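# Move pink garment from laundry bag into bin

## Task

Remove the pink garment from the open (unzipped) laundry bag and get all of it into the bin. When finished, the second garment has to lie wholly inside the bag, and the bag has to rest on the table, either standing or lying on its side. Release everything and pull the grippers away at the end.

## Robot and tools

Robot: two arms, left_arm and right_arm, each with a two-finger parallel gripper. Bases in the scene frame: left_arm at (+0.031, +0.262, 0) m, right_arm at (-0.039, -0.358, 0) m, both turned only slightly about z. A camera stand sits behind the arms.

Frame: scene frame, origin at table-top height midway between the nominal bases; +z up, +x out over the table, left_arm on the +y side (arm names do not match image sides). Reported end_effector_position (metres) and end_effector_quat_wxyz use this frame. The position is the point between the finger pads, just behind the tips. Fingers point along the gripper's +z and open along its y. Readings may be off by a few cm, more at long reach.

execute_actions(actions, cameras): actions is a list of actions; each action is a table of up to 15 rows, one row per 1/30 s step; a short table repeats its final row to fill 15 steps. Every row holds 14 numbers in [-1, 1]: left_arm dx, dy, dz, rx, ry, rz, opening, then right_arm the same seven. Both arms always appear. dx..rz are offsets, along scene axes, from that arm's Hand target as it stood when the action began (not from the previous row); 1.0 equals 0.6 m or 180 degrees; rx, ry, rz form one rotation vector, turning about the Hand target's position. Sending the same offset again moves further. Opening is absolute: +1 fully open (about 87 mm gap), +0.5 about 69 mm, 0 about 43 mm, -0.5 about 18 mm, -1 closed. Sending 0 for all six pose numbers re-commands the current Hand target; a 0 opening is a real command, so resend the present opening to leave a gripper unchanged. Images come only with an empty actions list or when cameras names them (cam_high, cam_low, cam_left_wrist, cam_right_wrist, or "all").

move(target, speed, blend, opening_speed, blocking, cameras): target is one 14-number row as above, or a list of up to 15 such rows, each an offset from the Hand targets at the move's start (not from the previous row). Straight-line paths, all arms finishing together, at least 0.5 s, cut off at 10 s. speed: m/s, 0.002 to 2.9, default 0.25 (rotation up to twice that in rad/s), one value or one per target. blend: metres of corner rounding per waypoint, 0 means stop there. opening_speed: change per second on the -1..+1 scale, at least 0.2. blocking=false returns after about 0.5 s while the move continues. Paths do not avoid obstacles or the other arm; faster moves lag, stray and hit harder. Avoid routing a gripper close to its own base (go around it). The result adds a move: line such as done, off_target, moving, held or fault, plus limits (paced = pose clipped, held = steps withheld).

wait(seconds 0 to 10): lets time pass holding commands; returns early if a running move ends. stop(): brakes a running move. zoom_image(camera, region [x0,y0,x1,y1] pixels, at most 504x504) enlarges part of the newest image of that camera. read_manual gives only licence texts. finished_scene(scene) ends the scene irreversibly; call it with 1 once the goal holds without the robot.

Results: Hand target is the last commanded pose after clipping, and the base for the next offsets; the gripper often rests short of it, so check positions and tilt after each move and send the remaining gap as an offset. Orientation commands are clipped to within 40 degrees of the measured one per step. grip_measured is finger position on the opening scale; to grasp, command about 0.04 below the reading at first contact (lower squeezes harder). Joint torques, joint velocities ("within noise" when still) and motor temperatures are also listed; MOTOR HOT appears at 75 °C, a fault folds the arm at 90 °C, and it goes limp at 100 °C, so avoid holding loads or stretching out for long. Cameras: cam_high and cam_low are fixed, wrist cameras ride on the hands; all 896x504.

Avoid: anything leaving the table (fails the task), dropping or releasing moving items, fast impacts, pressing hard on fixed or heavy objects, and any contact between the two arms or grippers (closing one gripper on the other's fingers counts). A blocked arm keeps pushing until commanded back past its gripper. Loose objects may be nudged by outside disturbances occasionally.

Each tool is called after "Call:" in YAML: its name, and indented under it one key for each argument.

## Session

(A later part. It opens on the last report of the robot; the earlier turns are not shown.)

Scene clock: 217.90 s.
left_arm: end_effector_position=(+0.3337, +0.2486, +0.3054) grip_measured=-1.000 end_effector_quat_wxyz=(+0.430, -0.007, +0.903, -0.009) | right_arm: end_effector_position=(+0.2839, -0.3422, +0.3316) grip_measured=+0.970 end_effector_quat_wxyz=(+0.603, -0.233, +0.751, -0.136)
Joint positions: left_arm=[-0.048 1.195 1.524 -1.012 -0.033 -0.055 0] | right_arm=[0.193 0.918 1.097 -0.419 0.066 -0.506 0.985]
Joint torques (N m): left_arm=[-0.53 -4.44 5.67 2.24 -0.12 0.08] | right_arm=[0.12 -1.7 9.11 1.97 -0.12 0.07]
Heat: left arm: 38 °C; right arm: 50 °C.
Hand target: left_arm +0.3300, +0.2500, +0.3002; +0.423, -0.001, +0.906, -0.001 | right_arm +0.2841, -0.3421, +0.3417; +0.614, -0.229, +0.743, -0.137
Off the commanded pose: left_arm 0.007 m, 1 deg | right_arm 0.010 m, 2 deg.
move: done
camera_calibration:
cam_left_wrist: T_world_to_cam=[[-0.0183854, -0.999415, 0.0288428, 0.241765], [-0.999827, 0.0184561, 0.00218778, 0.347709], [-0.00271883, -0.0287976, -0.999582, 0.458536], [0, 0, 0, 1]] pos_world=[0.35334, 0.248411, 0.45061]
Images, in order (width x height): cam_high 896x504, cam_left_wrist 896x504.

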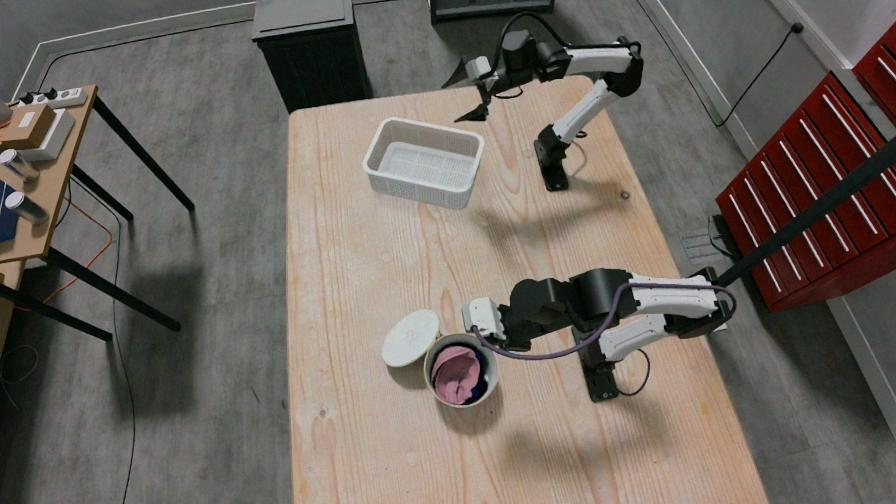

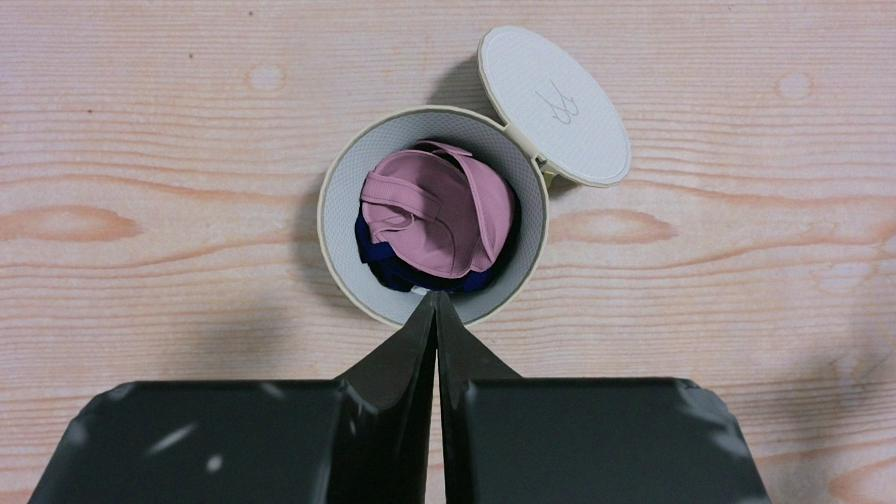

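Call:
move:
  target: [0.0933, -0.0277, -0.233, -0.0053, 0.1221, 0.0274, 0.15, 0, 0, 0, 0, 0, 0, 1]
  speed: 0.2
  opening_speed: 2
  cameras: ["cam_left_wrist"]

Call:
zoom_image:
  camera: "cam_left_wrist"
  region: [220, 60, 680, 400]

Scene clock: 358.80 s.
left_arm: end_effector_position=(+0.3835, +0.2341, +0.1612) grip_measured=+0.150 end_effector_quat_wxyz=(+0.240, -0.038, +0.970, +0.007) | right_arm: end_effector_position=(+0.2839, -0.3422, +0.3316) grip_measured=+0.970 end_effector_quat_wxyz=(+0.603, -0.233, +0.751, -0.136)
Joint positions: left_arm=[-0.091 1.585 1.441 -0.947 -0.077 -0.158 0.575] | right_arm=[0.193 0.918 1.097 -0.419 0.066 -0.506 0.985]
Joint torques (N m): left_arm=[-0.51 -7.9 7.82 1.73 -0.16 -0.16] | right_arm=[0.1 -1.69 9.13 1.97 -0.12 0.07]
Motor temperatures (°C): left_arm=[22 27 31 43 24 23 23] | right_arm=[22 28 51 46 25 26 23]
Heat: left arm: 43 °C; right arm: 51 °C.
Hand target: left_arm +0.3859, +0.2334, +0.1603; +0.242, -0.043, +0.969, +0.010 | right_arm +0.2841, -0.3421, +0.3417; +0.614, -0.229, +0.743, -0.137
Off the commanded pose: left_arm 0.003 m, 1 deg | right_arm 0.010 m, 2 deg.
move: done
camera_calibration:
cam_left_wrist: T_world_to_cam=[[0.0580906, -0.998099, 0.0205644, 0.203965], [-0.917414, -0.0452489, 0.395353, 0.317941], [-0.393671, -0.0418323, -0.918299, 0.453929], [0, 0, 0, 1]] pos_world=[0.458534, 0.236953, 0.286949]
Images, in order (width x height): cam_left_wrist 896x504.

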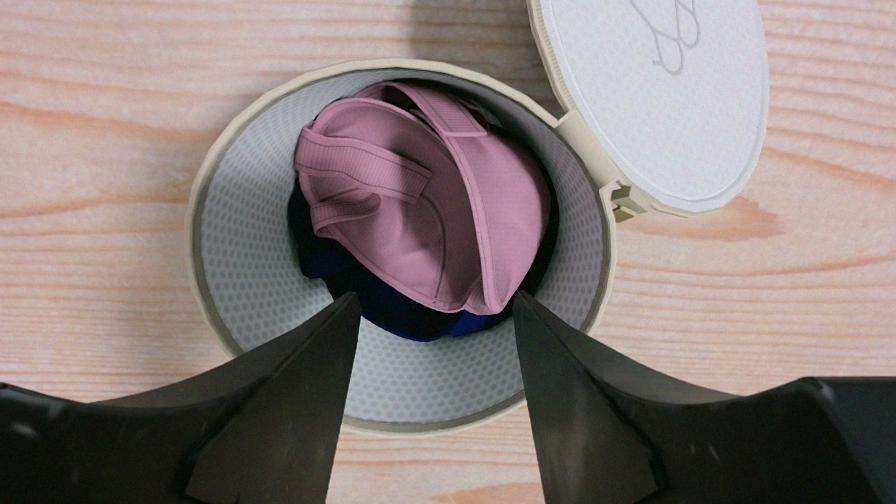

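Scaled by 1.096 from the camera's 896x504 image, which has a finer 1280x720 frame.

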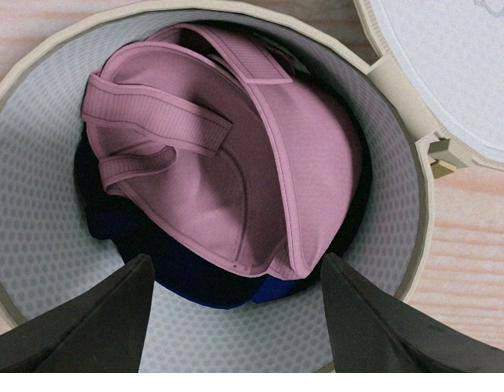

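Call:
move:
  target: [0.0, -0.0448, -0.0838, 0, 0, 0.011, -0.32, 0, 0, 0, 0, 0, 0, 1]
  speed: 0.12
  opening_speed: 2
  cameras: ["cam_left_wrist"]

Call:
zoom_image:
  camera: "cam_left_wrist"
  region: [220, 60, 680, 400]

Scene clock: 396.03 s.
left_arm: end_effector_position=(+0.3874, +0.2060, +0.1186) grip_measured=-0.320 end_effector_quat_wxyz=(+0.250, -0.055, +0.967, +0.008) | right_arm: end_effector_position=(+0.2839, -0.3422, +0.3316) grip_measured=+0.970 end_effector_quat_wxyz=(+0.603, -0.233, +0.751, -0.136)
Joint positions: left_arm=[-0.183 1.599 1.28 -0.764 -0.134 -0.27 0.34] | right_arm=[0.193 0.918 1.097 -0.419 0.066 -0.506 0.985]
Joint torques (N m): left_arm=[-0.35 -7.45 6.42 1.72 -0.19 -0.13] | right_arm=[0.12 -1.69 9.13 1.97 -0.12 0.07]
Motor temperatures (°C): left_arm=[22 32 32 42 24 23 23] | right_arm=[22 27 52 46 25 26 23]
Heat: left arm: 42 °C; right arm: 52 °C.
Hand target: left_arm +0.3860, +0.2066, +0.1101; +0.242, -0.060, +0.968, +0.014 | right_arm +0.2841, -0.3421, +0.3417; +0.614, -0.229, +0.743, -0.137
Off the commanded pose: left_arm 0.009 m, 1 deg | right_arm 0.010 m, 2 deg.
move: done
camera_calibration:
cam_left_wrist: T_world_to_cam=[[0.0907809, -0.995518, 0.0265197, 0.1628], [-0.923335, -0.0741619, 0.376767, 0.347576], [-0.373111, -0.0586898, -0.925928, 0.411528], [0, 0, 0, 1]] pos_world=[0.459695, 0.212, 0.245773]
Images, in order (width x height): cam_left_wrist 896x504.

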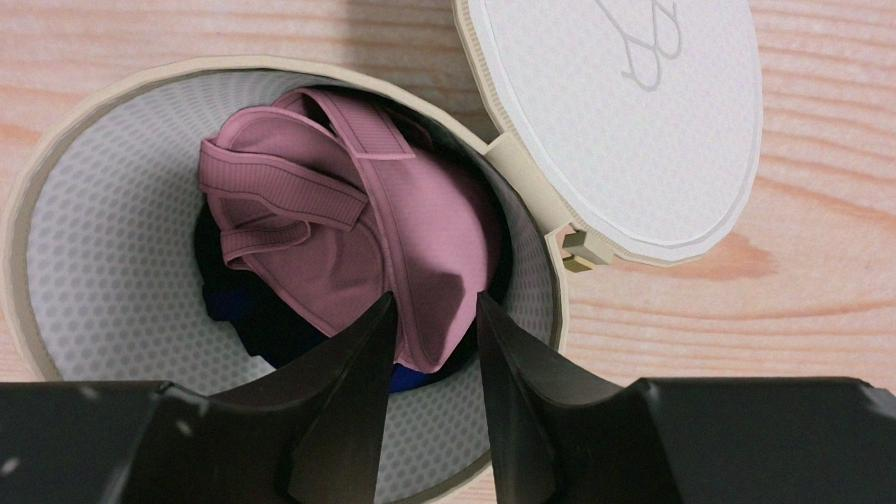

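Scaled by 1.096 from the camera's 896x504 image, which has a finer 1280x720 frame.

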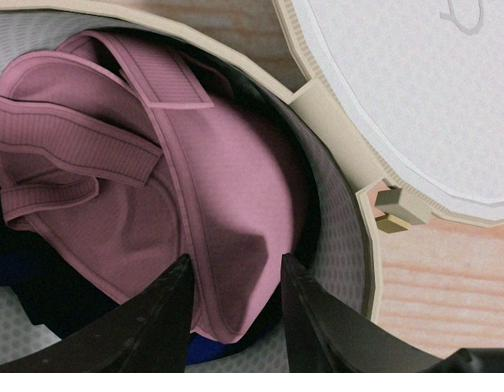

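Call:
move:
  target:
    - [0.0, 0.0258, 0, 0, 0, 0, -0.25, 0, 0, 0, 0, 0, 0, 1]
    - [0.0, 0.0258, -0.042, 0, 0, 0, -0.25, 0, 0, 0, 0, 0, 0, 1]
  speed: 0.1
  blend: [0.005, 0]
  cameras: ["cam_left_wrist", "cam_high"]

Call:
zoom_image:
  camera: "cam_left_wrist"
  region: [220, 60, 680, 400]

Scene clock: 419.70 s.
left_arm: end_effector_position=(+0.3904, +0.2216, +0.0964) grip_measured=-0.250 end_effector_quat_wxyz=(+0.257, -0.068, +0.964, +0.014) | right_arm: end_effector_position=(+0.2839, -0.3422, +0.3316) grip_measured=+0.970 end_effector_quat_wxyz=(+0.603, -0.233, +0.751, -0.136)
Joint positions: left_arm=[-0.14 1.599 1.186 -0.653 -0.134 -0.254 0.375] | right_arm=[0.193 0.918 1.097 -0.419 0.066 -0.506 0.985]
Joint torques (N m): left_arm=[0.18 -7.09 6.02 1.71 0.04 0.14] | right_arm=[0.12 -1.7 9.11 1.97 -0.12 0.07]
Heat: left arm: 42 °C; right arm: 52 °C.
Hand target: left_arm +0.3859, +0.2220, +0.0848; +0.241, -0.060, +0.968, +0.014 | right_arm +0.2841, -0.3421, +0.3417; +0.614, -0.229, +0.743, -0.137
Off the commanded pose: left_arm 0.012 m, 2 deg | right_arm 0.010 m, 2 deg.
move: off_target (left_arm)
camera_calibration:
cam_left_wrist: T_world_to_cam=[[0.118943, -0.992623, 0.023476, 0.167282], [-0.926744, -0.102501, 0.36144, 0.368923], [-0.356367, -0.0647472, -0.9321, 0.388542], [0, 0, 0, 1]] pos_world=[0.460464, 0.22902, 0.224889]
Images, in order (width x height): cam_high 896x504, cam_left_wrist 896x504.

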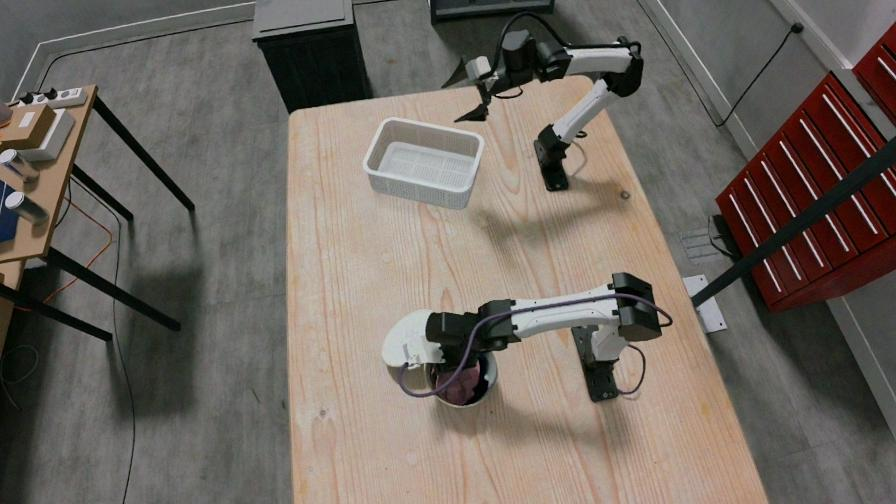

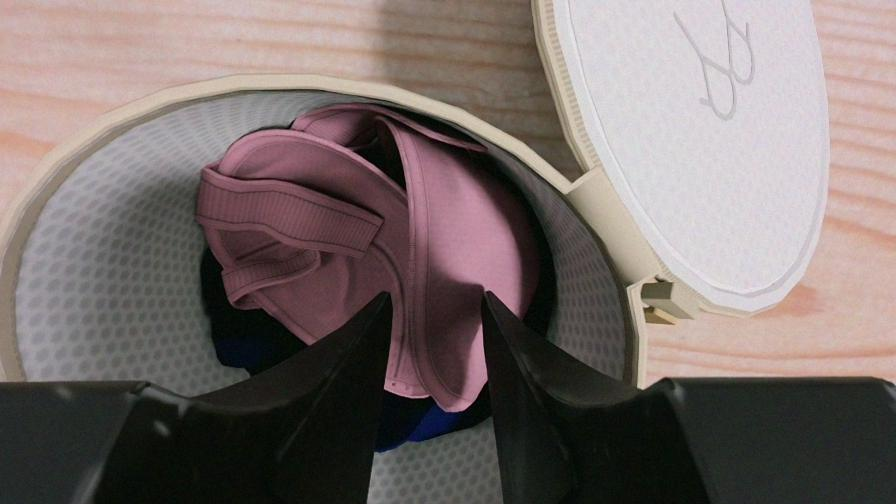

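Scaled by 1.096 from the camera's 896x504 image, which has a finer 1280x720 frame.

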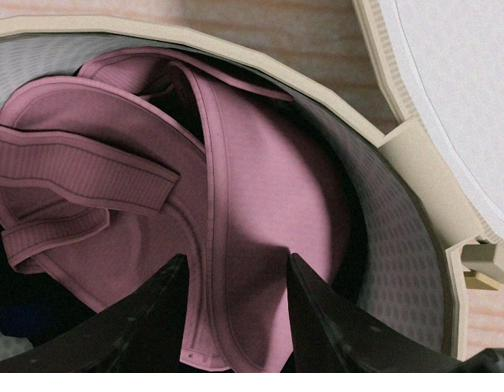

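Call:
move:
  target:
    - [-0.005, 0, -0.035, 0, 0, 0, -0.25, 0, 0, 0, 0, 0, 0, 1]
    - [-0.005, 0, -0.035, 0, 0, 0, -1, 0, 0, 0, 0, 0, 0, 1]
  speed: 0.08
  opening_speed: 1
  cameras: ["cam_left_wrist"]

Call:
zoom_image:
  camera: "cam_left_wrist"
  region: [220, 60, 680, 400]

Scene clock: 427.27 s.
left_arm: end_effector_position=(+0.3915, +0.2208, +0.0802) grip_measured=-0.905 end_effector_quat_wxyz=(+0.267, -0.068, +0.961, +0.010) | right_arm: end_effector_position=(+0.2839, -0.3422, +0.3316) grip_measured=+0.970 end_effector_quat_wxyz=(+0.603, -0.233, +0.751, -0.136)
Joint positions: left_arm=[-0.14 1.599 1.113 -0.559 -0.13 -0.254 0.047] | right_arm=[0.193 0.918 1.097 -0.419 0.066 -0.506 0.985]
Joint torques (N m): left_arm=[0.08 -6.26 5.7 1.66 0 0.13] | right_arm=[0.12 -1.69 9.11 1.97 -0.12 0.07]
Heat: left arm: 42 °C; right arm: 52 °C.
Hand target: left_arm +0.3830, +0.2219, +0.0639; +0.242, -0.060, +0.968, +0.014 | right_arm +0.2841, -0.3421, +0.3417; +0.614, -0.229, +0.743, -0.137
Off the commanded pose: left_arm 0.019 m, 3 deg | right_arm 0.010 m, 2 deg.
move: off_target (left_arm); target 2's new opening was sent with left_arm's hand 0.018 m and 3 deg from that target
camera_calibration:
cam_left_wrist: T_world_to_cam=[[0.116493, -0.99267, 0.0321702, 0.166942], [-0.934062, -0.0984909, 0.343261, 0.37914], [-0.337577, -0.0700365, -0.938689, 0.367988], [0, 0, 0, 1]] pos_world=[0.458917, 0.228833, 0.209911]
Images, in order (width x height): cam_left_wrist 896x504.

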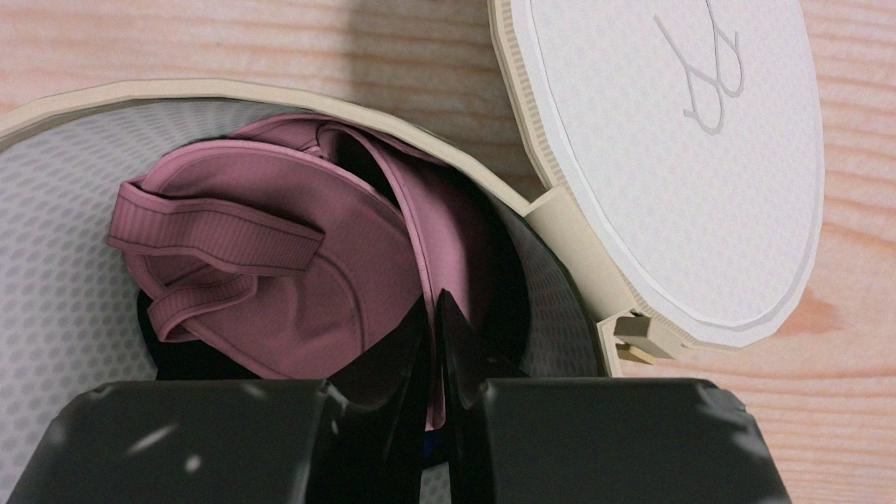

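Scaled by 1.096 from the camera's 896x504 image, which has a finer 1280x720 frame.

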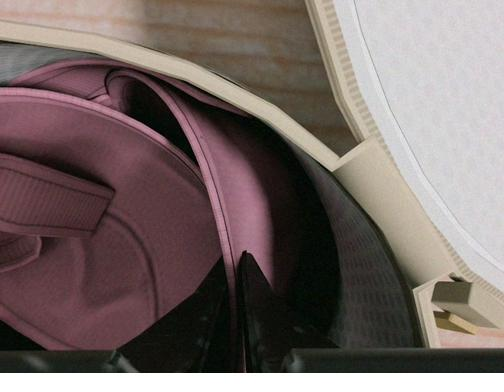

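Call:
move:
  target: [0, 0, 0.23, 0, 0, 0, -1, 0, 0, 0, 0, 0, 0, 1]
  speed: 0.1
  cameras: ["all"]

Scene clock: 431.97 s.
left_arm: end_effector_position=(+0.3812, +0.2223, +0.2018) grip_measured=-0.905 end_effector_quat_wxyz=(+0.247, -0.067, +0.967, +0.014) | right_arm: end_effector_position=(+0.2839, -0.3422, +0.3316) grip_measured=+0.970 end_effector_quat_wxyz=(+0.603, -0.233, +0.751, -0.136)
Joint positions: left_arm=[-0.14 1.599 1.614 -1.101 -0.13 -0.254 0.047] | right_arm=[0.193 0.918 1.097 -0.419 0.066 -0.506 0.985]
Joint torques (N m): left_arm=[0.05 -6.76 9.65 1.47 -0.01 0.13] | right_arm=[0.12 -1.69 9.13 1.97 -0.12 0.07]
Heat: left arm: 42 °C; right arm: 52 °C.
Hand target: left_arm +0.3830, +0.2219, +0.2018; +0.242, -0.060, +0.968, +0.014 | right_arm +0.2841, -0.3421, +0.3417; +0.614, -0.229, +0.743, -0.137
Off the commanded pose: left_arm 0.002 m, 1 deg | right_arm 0.010 m, 2 deg.
move: done
camera_calibration:
cam_left_wrist: T_world_to_cam=[[0.117585, -0.992834, 0.0213323, 0.167601], [-0.919311, -0.100703, 0.38043, 0.315281], [-0.375555, -0.0643437, -0.924564, 0.489079], [0, 0, 0, 1]] pos_world=[0.45381, 0.229619, 0.328667]
cam_right_wrist: T_world_to_cam=[[0.198154, -0.857705, 0.474423, -0.503406], [-0.838271, -0.399137, -0.371472, 0.24647], [0.507973, -0.324087, -0.79808, 0.153323], [0, 0, 0, 1]] pos_world=[0.228476, -0.283709, 0.452748]

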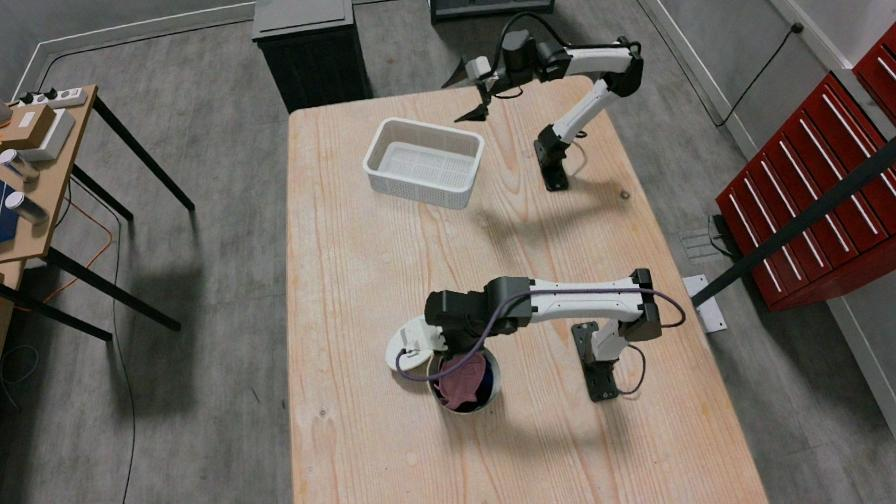

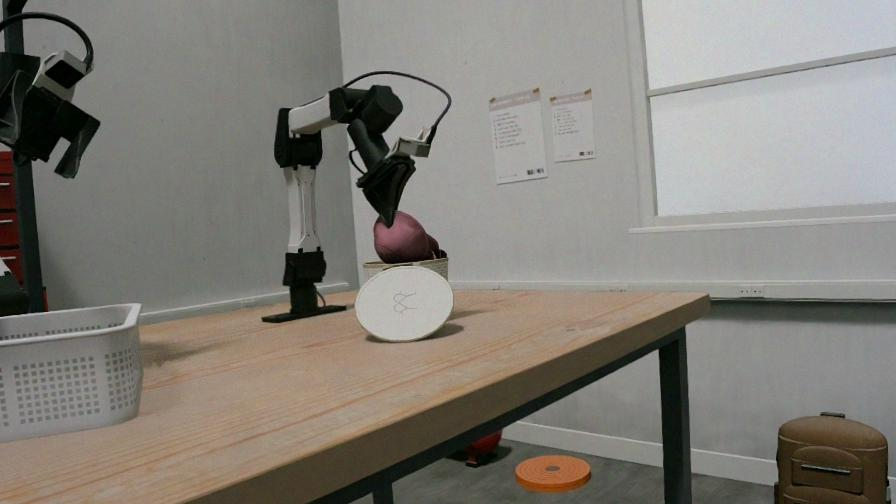

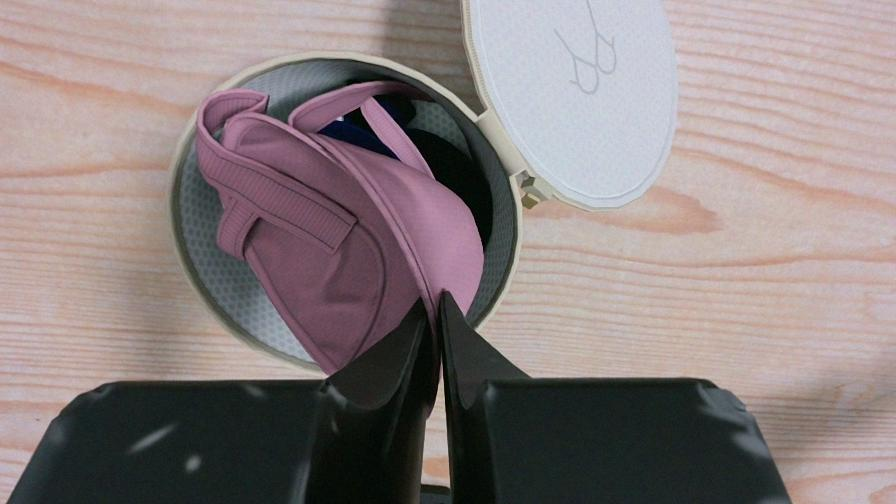

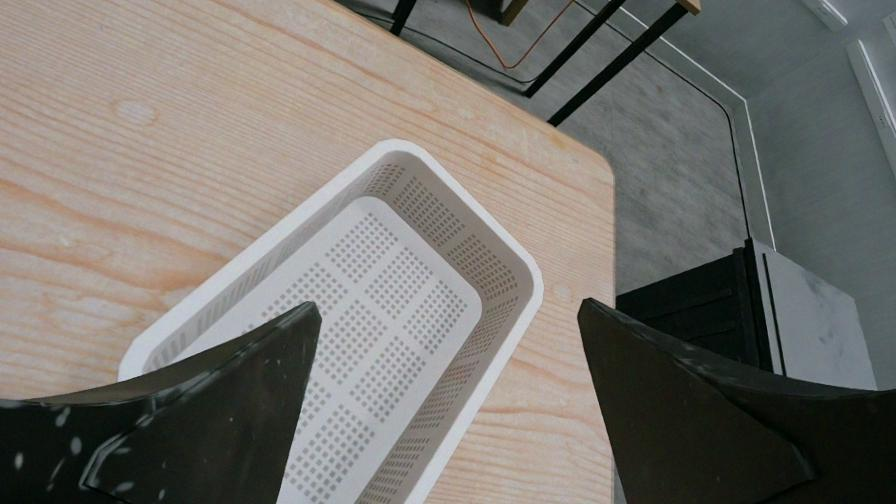

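Call:
move:
  target: [0, 0, 0.17, 0.0081, -0.0662, 0, -1, 0, 0, 0, 0, 0, 0, 1]
  speed: 0.15
  cameras: ["cam_low", "cam_left_wrist"]

Scene clock: 439.03 s.
left_arm: end_effector_position=(+0.3864, +0.2203, +0.2937) grip_measured=-0.905 end_effector_quat_wxyz=(+0.331, -0.064, +0.941, +0.015) | right_arm: end_effector_position=(+0.2839, -0.3422, +0.3316) grip_measured=+0.970 end_effector_quat_wxyz=(+0.603, -0.233, +0.751, -0.136)
Joint positions: left_arm=[-0.168 1.595 1.934 -1.255 -0.178 -0.251 0.047] | right_arm=[0.193 0.918 1.097 -0.419 0.066 -0.506 0.985]
Joint torques (N m): left_arm=[-0.51 -8.99 8.91 1.81 -0.23 0.14] | right_arm=[0.12 -1.7 9.11 1.97 -0.12 0.07]
Heat: left arm: 42 °C; right arm: 52 °C.
Hand target: left_arm +0.3830, +0.2220, +0.3039; +0.342, -0.058, +0.938, +0.020 | right_arm +0.2841, -0.3421, +0.3417; +0.614, -0.229, +0.743, -0.137
Off the commanded pose: left_arm 0.011 m, 2 deg | right_arm 0.010 m, 2 deg.
move: off_target (left_arm)
camera_calibration:
cam_left_wrist: T_world_to_cam=[[0.109693, -0.993609, 0.0266122, 0.164625], [-0.971515, -0.101518, 0.214134, 0.354198], [-0.210064, -0.049343, -0.976442, 0.523891], [0, 0, 0, 1]] pos_world=[0.436101, 0.225381, 0.431322]
Images, in order (width x height): cam_low 896x504, cam_left_wrist 896x504.

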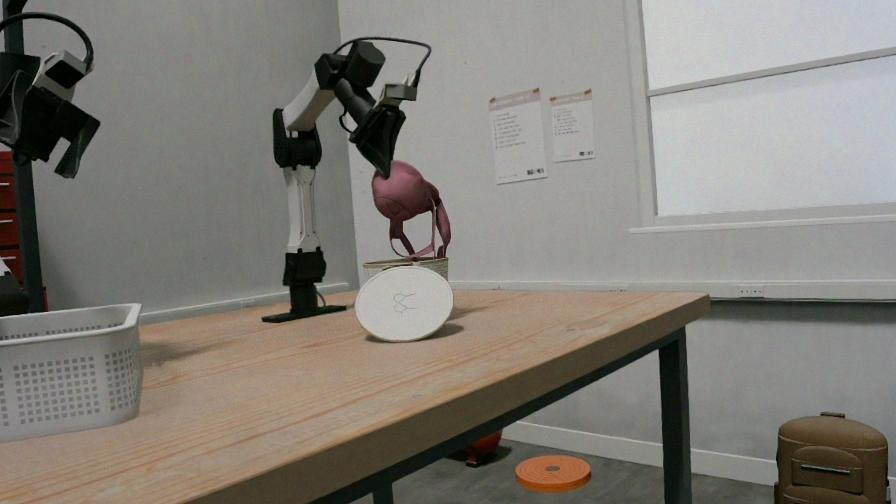

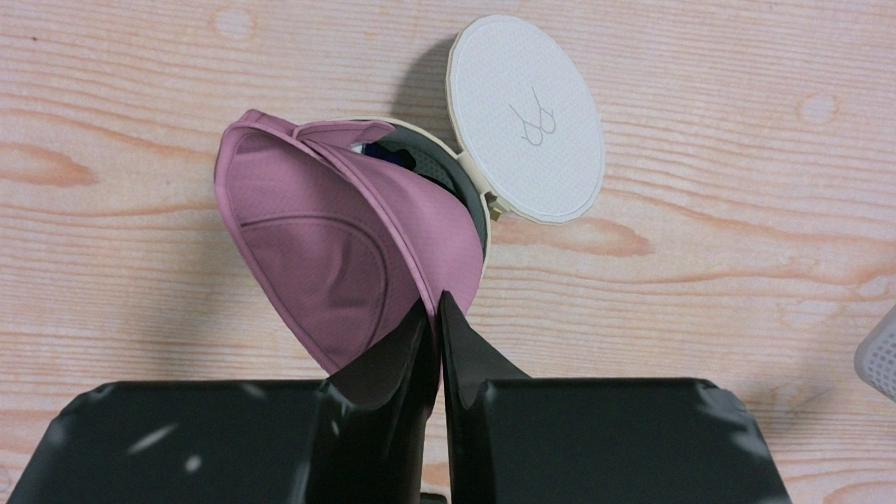

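Call:
move:
  target: [0, 0, 0.2, 0.0237, -0.1931, 0, -1, -0.207, -0.297, 0.05, 0, 0, -0.2, 1]
  speed: 0.2
  cameras: ["all"]

Scene clock: 455.63 s.
left_arm: end_effector_position=(+0.3849, +0.2205, +0.4206) grip_measured=-0.905 end_effector_quat_wxyz=(+0.601, -0.051, +0.797, +0.030) | right_arm: end_effector_position=(+0.1590, -0.5204, +0.3629) grip_measured=+0.970 end_effector_quat_wxyz=(+0.536, +0.018, +0.782, -0.317)
Joint positions: left_arm=[-0.282 1.281 1.752 -0.775 -0.388 -0.132 0.047] | right_arm=[-0.648 0.747 1.201 -0.681 -0.134 -0.542 0.985]
Joint torques (N m): left_arm=[-0.51 -5.59 5.52 2.77 -0.23 0.13] | right_arm=[-0.32 1.57 9.37 1.83 -0.31 -0.04]
Heat: left arm: 43 °C; right arm: 52 °C.
Hand target: left_arm +0.3829, +0.2220, +0.4239; +0.608, -0.049, +0.792, +0.036 | right_arm +0.1598, -0.5203, +0.3717; +0.541, +0.011, +0.777, -0.320
Off the commanded pose: left_arm 0.004 m, 1 deg | right_arm 0.009 m, 1 deg.
move: done
camera_calibration:
cam_left_wrist: T_world_to_cam=[[0.0945436, -0.995466, 0.0104791, 0.17466], [-0.9167, -0.0911582, -0.38904, 0.555841], [0.388231, 0.027175, -0.921161, 0.377185], [0, 0, 0, 1]] pos_world=[0.346591, 0.214288, 0.561862]
cam_right_wrist: T_world_to_cam=[[-0.360489, -0.807808, 0.466362, -0.52863], [-0.904195, 0.179842, -0.387412, 0.399932], [0.229083, -0.56134, -0.795247, 0.10384], [0, 0, 0, 1]] pos_world=[0.147263, -0.440667, 0.48405]

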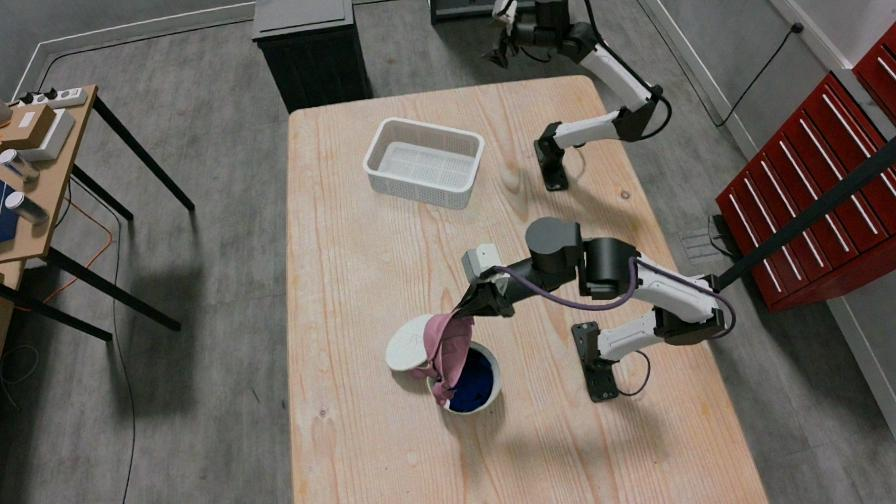

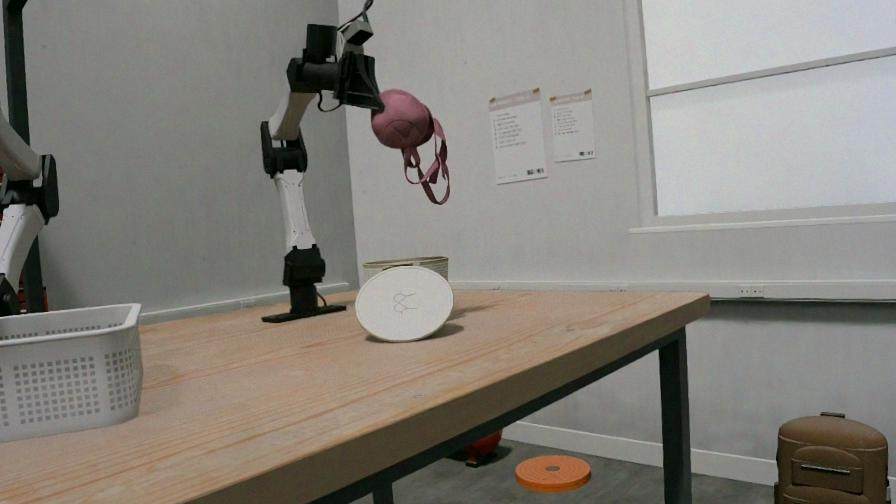

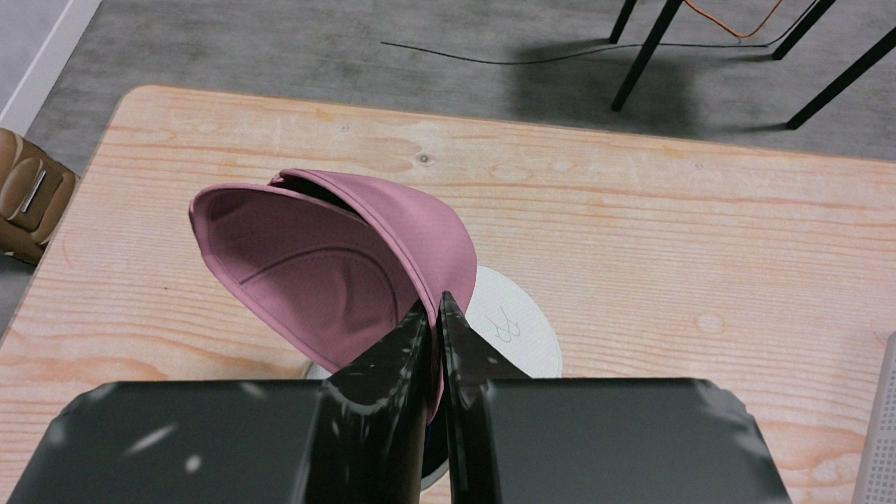

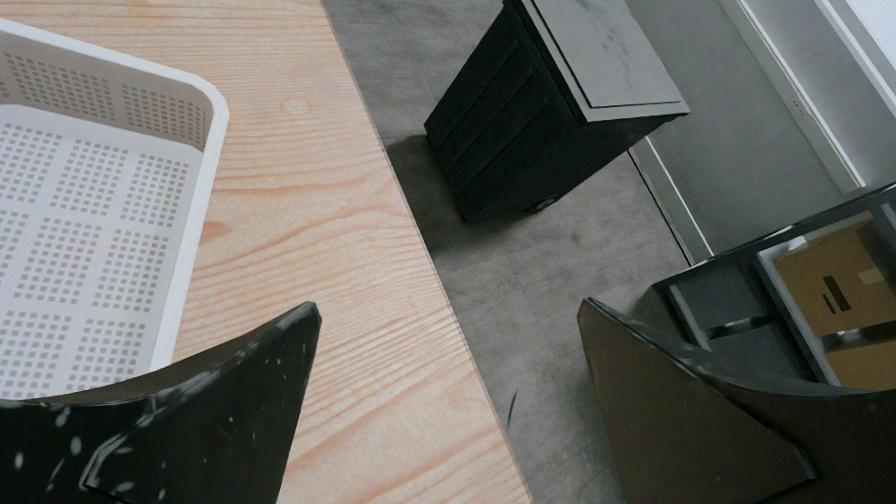

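Call:
move:
  target: [-0.063, -0.603, -0.065, -0.0523, -0.0749, -0.4689, -1, 0, 0, 0, 0, 0, 0, 1]
  speed: 0.22
  cameras: ["all"]

Scene clock: 483.40 s.
left_arm: end_effector_position=(+0.3447, -0.1350, +0.3738) grip_measured=-0.905 end_effector_quat_wxyz=(+0.539, +0.436, +0.568, -0.443) | right_arm: end_effector_position=(+0.1591, -0.5203, +0.3629) grip_measured=+0.970 end_effector_quat_wxyz=(+0.537, +0.018, +0.782, -0.317)
Joint positions: left_arm=[-0.681 1.627 1.568 0.025 0.654 -0.013 0.047] | right_arm=[-0.648 0.747 1.201 -0.681 -0.135 -0.542 0.985]
Joint torques (N m): left_arm=[-0.38 -8.27 11.04 2.67 0.2 0.13] | right_arm=[-0.34 1.55 9.37 1.83 -0.3 -0.04]
Motor temperatures (°C): left_arm=[22 31 33 48 24 23 24] | right_arm=[22 27 49 48 25 26 23]
Heat: left arm: 48 °C; right arm: 49 °C.
Hand target: left_arm +0.3452, -0.1398, +0.3850; +0.550, +0.445, +0.549, -0.445 | right_arm +0.1599, -0.5203, +0.3718; +0.541, +0.011, +0.777, -0.320
Off the commanded pose: left_arm 0.012 m, 3 deg | right_arm 0.009 m, 1 deg.
move: off_target (left_arm)
camera_calibration:
cam_left_wrist: T_world_to_cam=[[-0.9785, -0.204736, 0.0249289, 0.296297], [-0.177446, 0.774079, -0.607713, 0.412067], [0.105124, -0.59907, -0.793766, 0.324714], [0, 0, 0, 1]] pos_world=[0.328911, -0.0637834, 0.500779]
cam_right_wrist: T_world_to_cam=[[-0.359923, -0.808141, 0.466223, -0.528712], [-0.904291, 0.179203, -0.387484, 0.399681], [0.229593, -0.561066, -0.795294, 0.103965], [0, 0, 0, 1]] pos_world=[0.147263, -0.440566, 0.48405]

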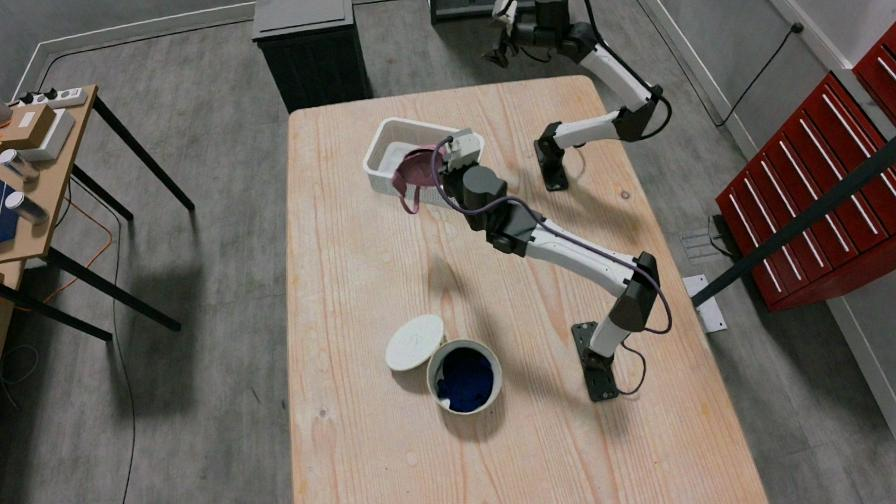

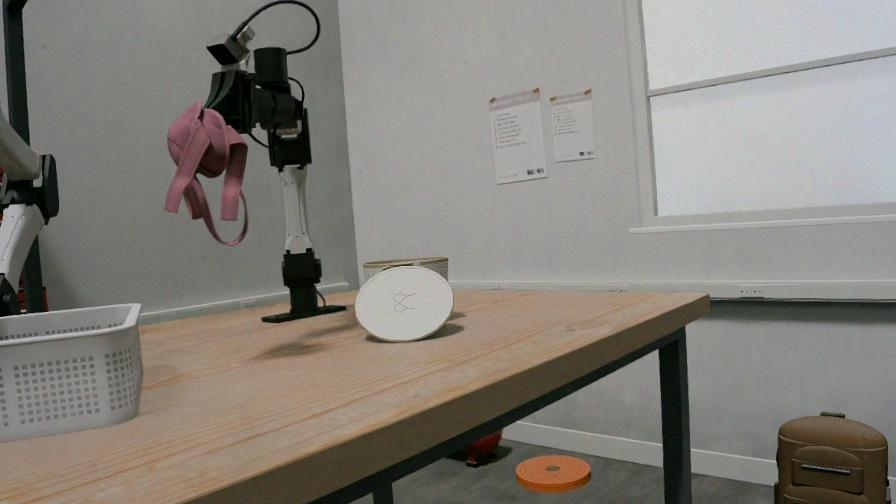

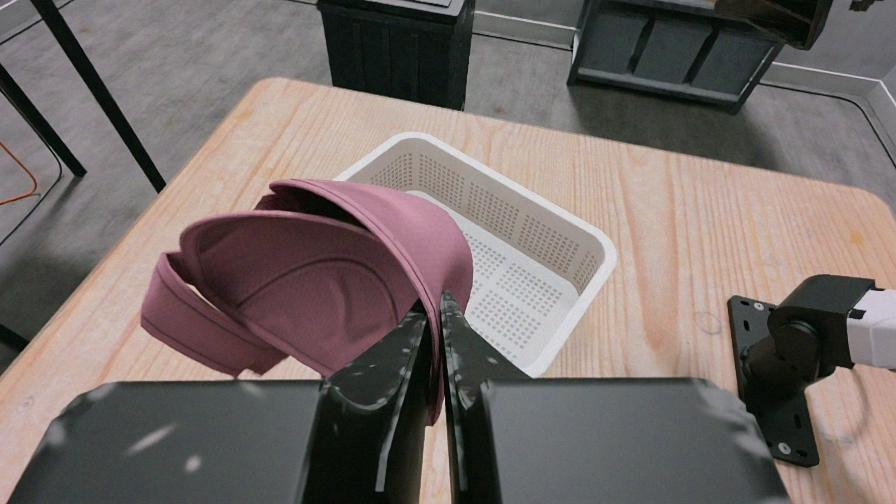

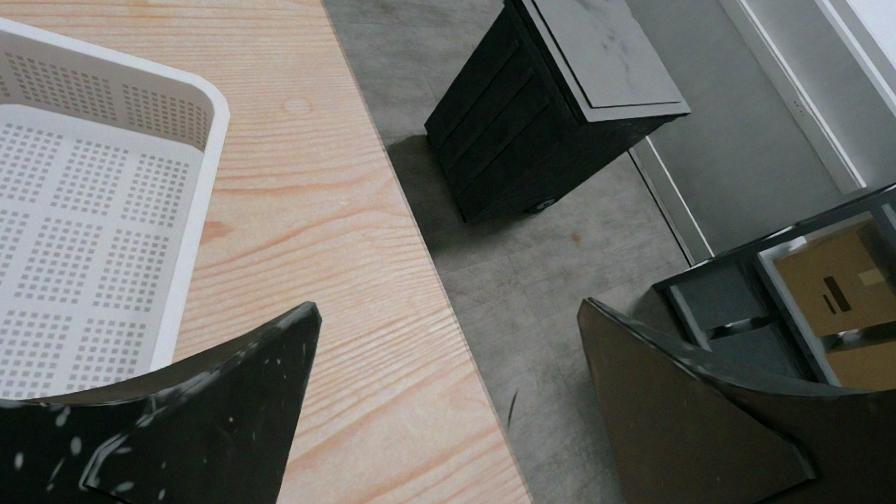

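Call:
move:
  target: [-0.0637, -0.342, -0.03, 0, 0, 0, -1, 0, 0, 0, 0, 0, 0, 1]
  speed: 0.15
  cameras: ["all"]

Scene clock: 503.33 s.
left_arm: end_effector_position=(+0.3014, -0.3422, +0.3686) grip_measured=-0.905 end_effector_quat_wxyz=(+0.544, +0.445, +0.549, -0.452) | right_arm: end_effector_position=(+0.1591, -0.5203, +0.3629) grip_measured=+0.970 end_effector_quat_wxyz=(+0.537, +0.018, +0.782, -0.317)
Joint positions: left_arm=[-1.062 2.232 2.349 -0.117 0.304 -0.013 0.047] | right_arm=[-0.648 0.747 1.201 -0.681 -0.135 -0.542 0.985]
Joint torques (N m): left_arm=[-0.03 -13.31 10.73 2.52 -0.1 0.13] | right_arm=[-0.34 1.55 9.39 1.83 -0.3 -0.04]
Heat: left arm: 50 °C; right arm: 48 °C.
Hand target: left_arm +0.3068, -0.3450, +0.3670; +0.550, +0.445, +0.549, -0.445 | right_arm +0.1599, -0.5203, +0.3718; +0.541, +0.011, +0.777, -0.320
Off the commanded pose: left_arm 0.006 m, 1 deg | right_arm 0.009 m, 1 deg.
move: done
camera_calibration:
cam_left_wrist: T_world_to_cam=[[-0.984784, -0.173747, 0.00364445, 0.231972], [-0.137328, 0.765169, -0.629013, 0.554359], [0.106501, -0.619942, -0.777386, 0.187526], [0, 0, 0, 1]] pos_world=[0.2846, -0.267619, 0.493634]
cam_right_wrist: T_world_to_cam=[[-0.359923, -0.808141, 0.466223, -0.528712], [-0.904291, 0.179203, -0.387484, 0.399681], [0.229593, -0.561066, -0.795294, 0.103965], [0, 0, 0, 1]] pos_world=[0.147263, -0.440566, 0.48405]

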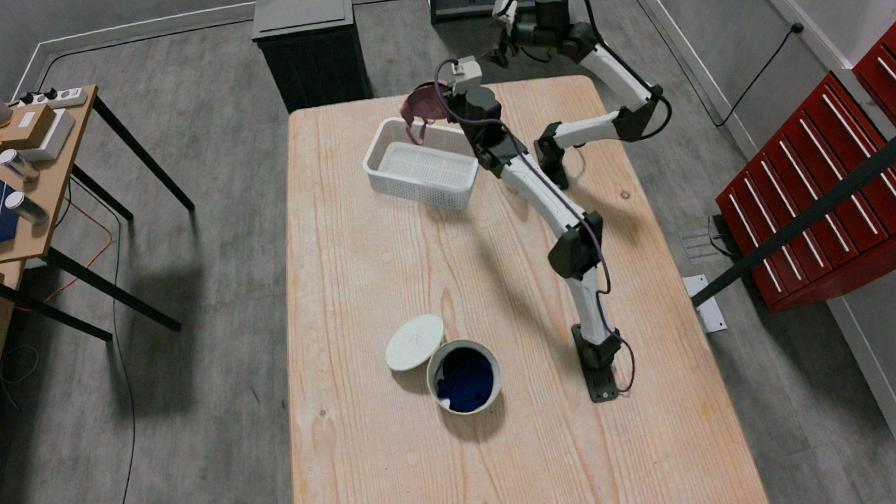

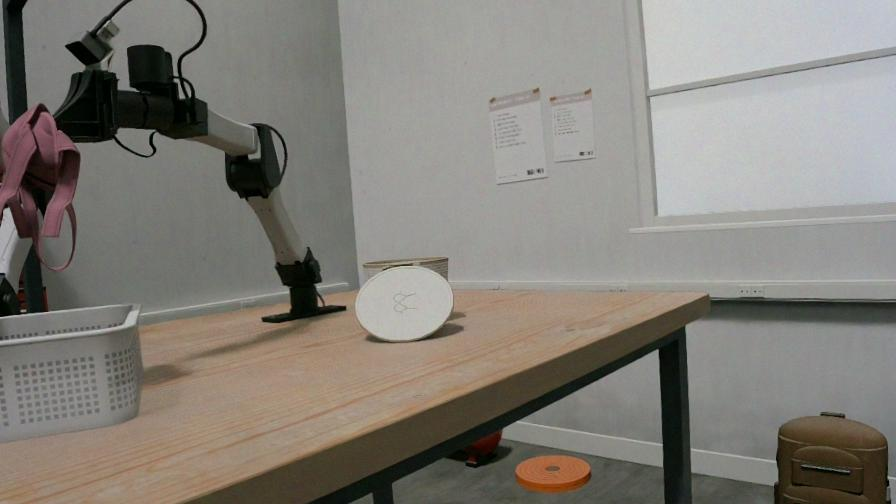

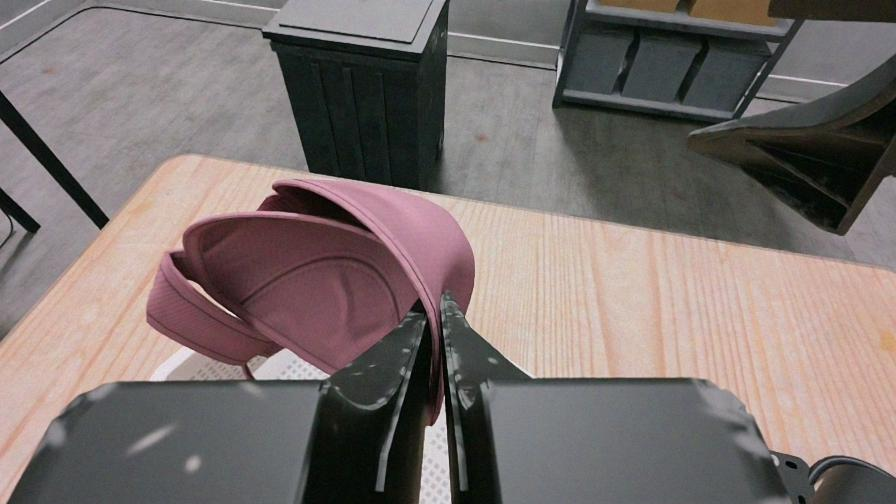

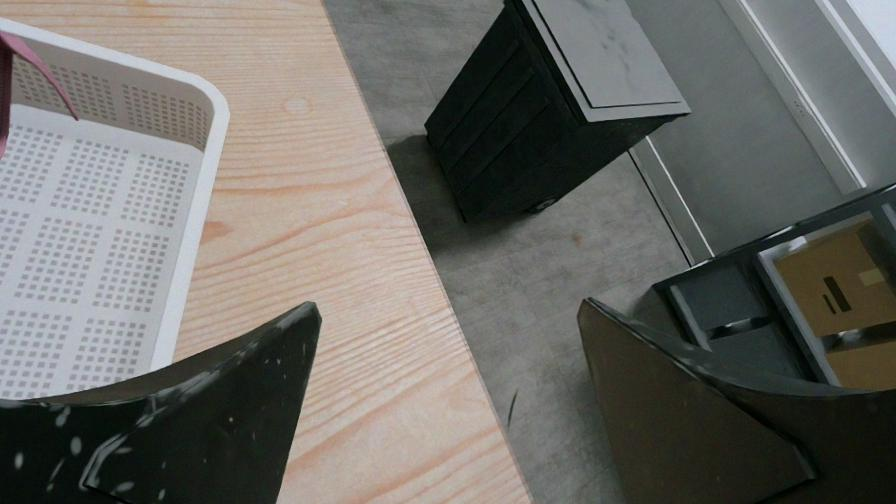

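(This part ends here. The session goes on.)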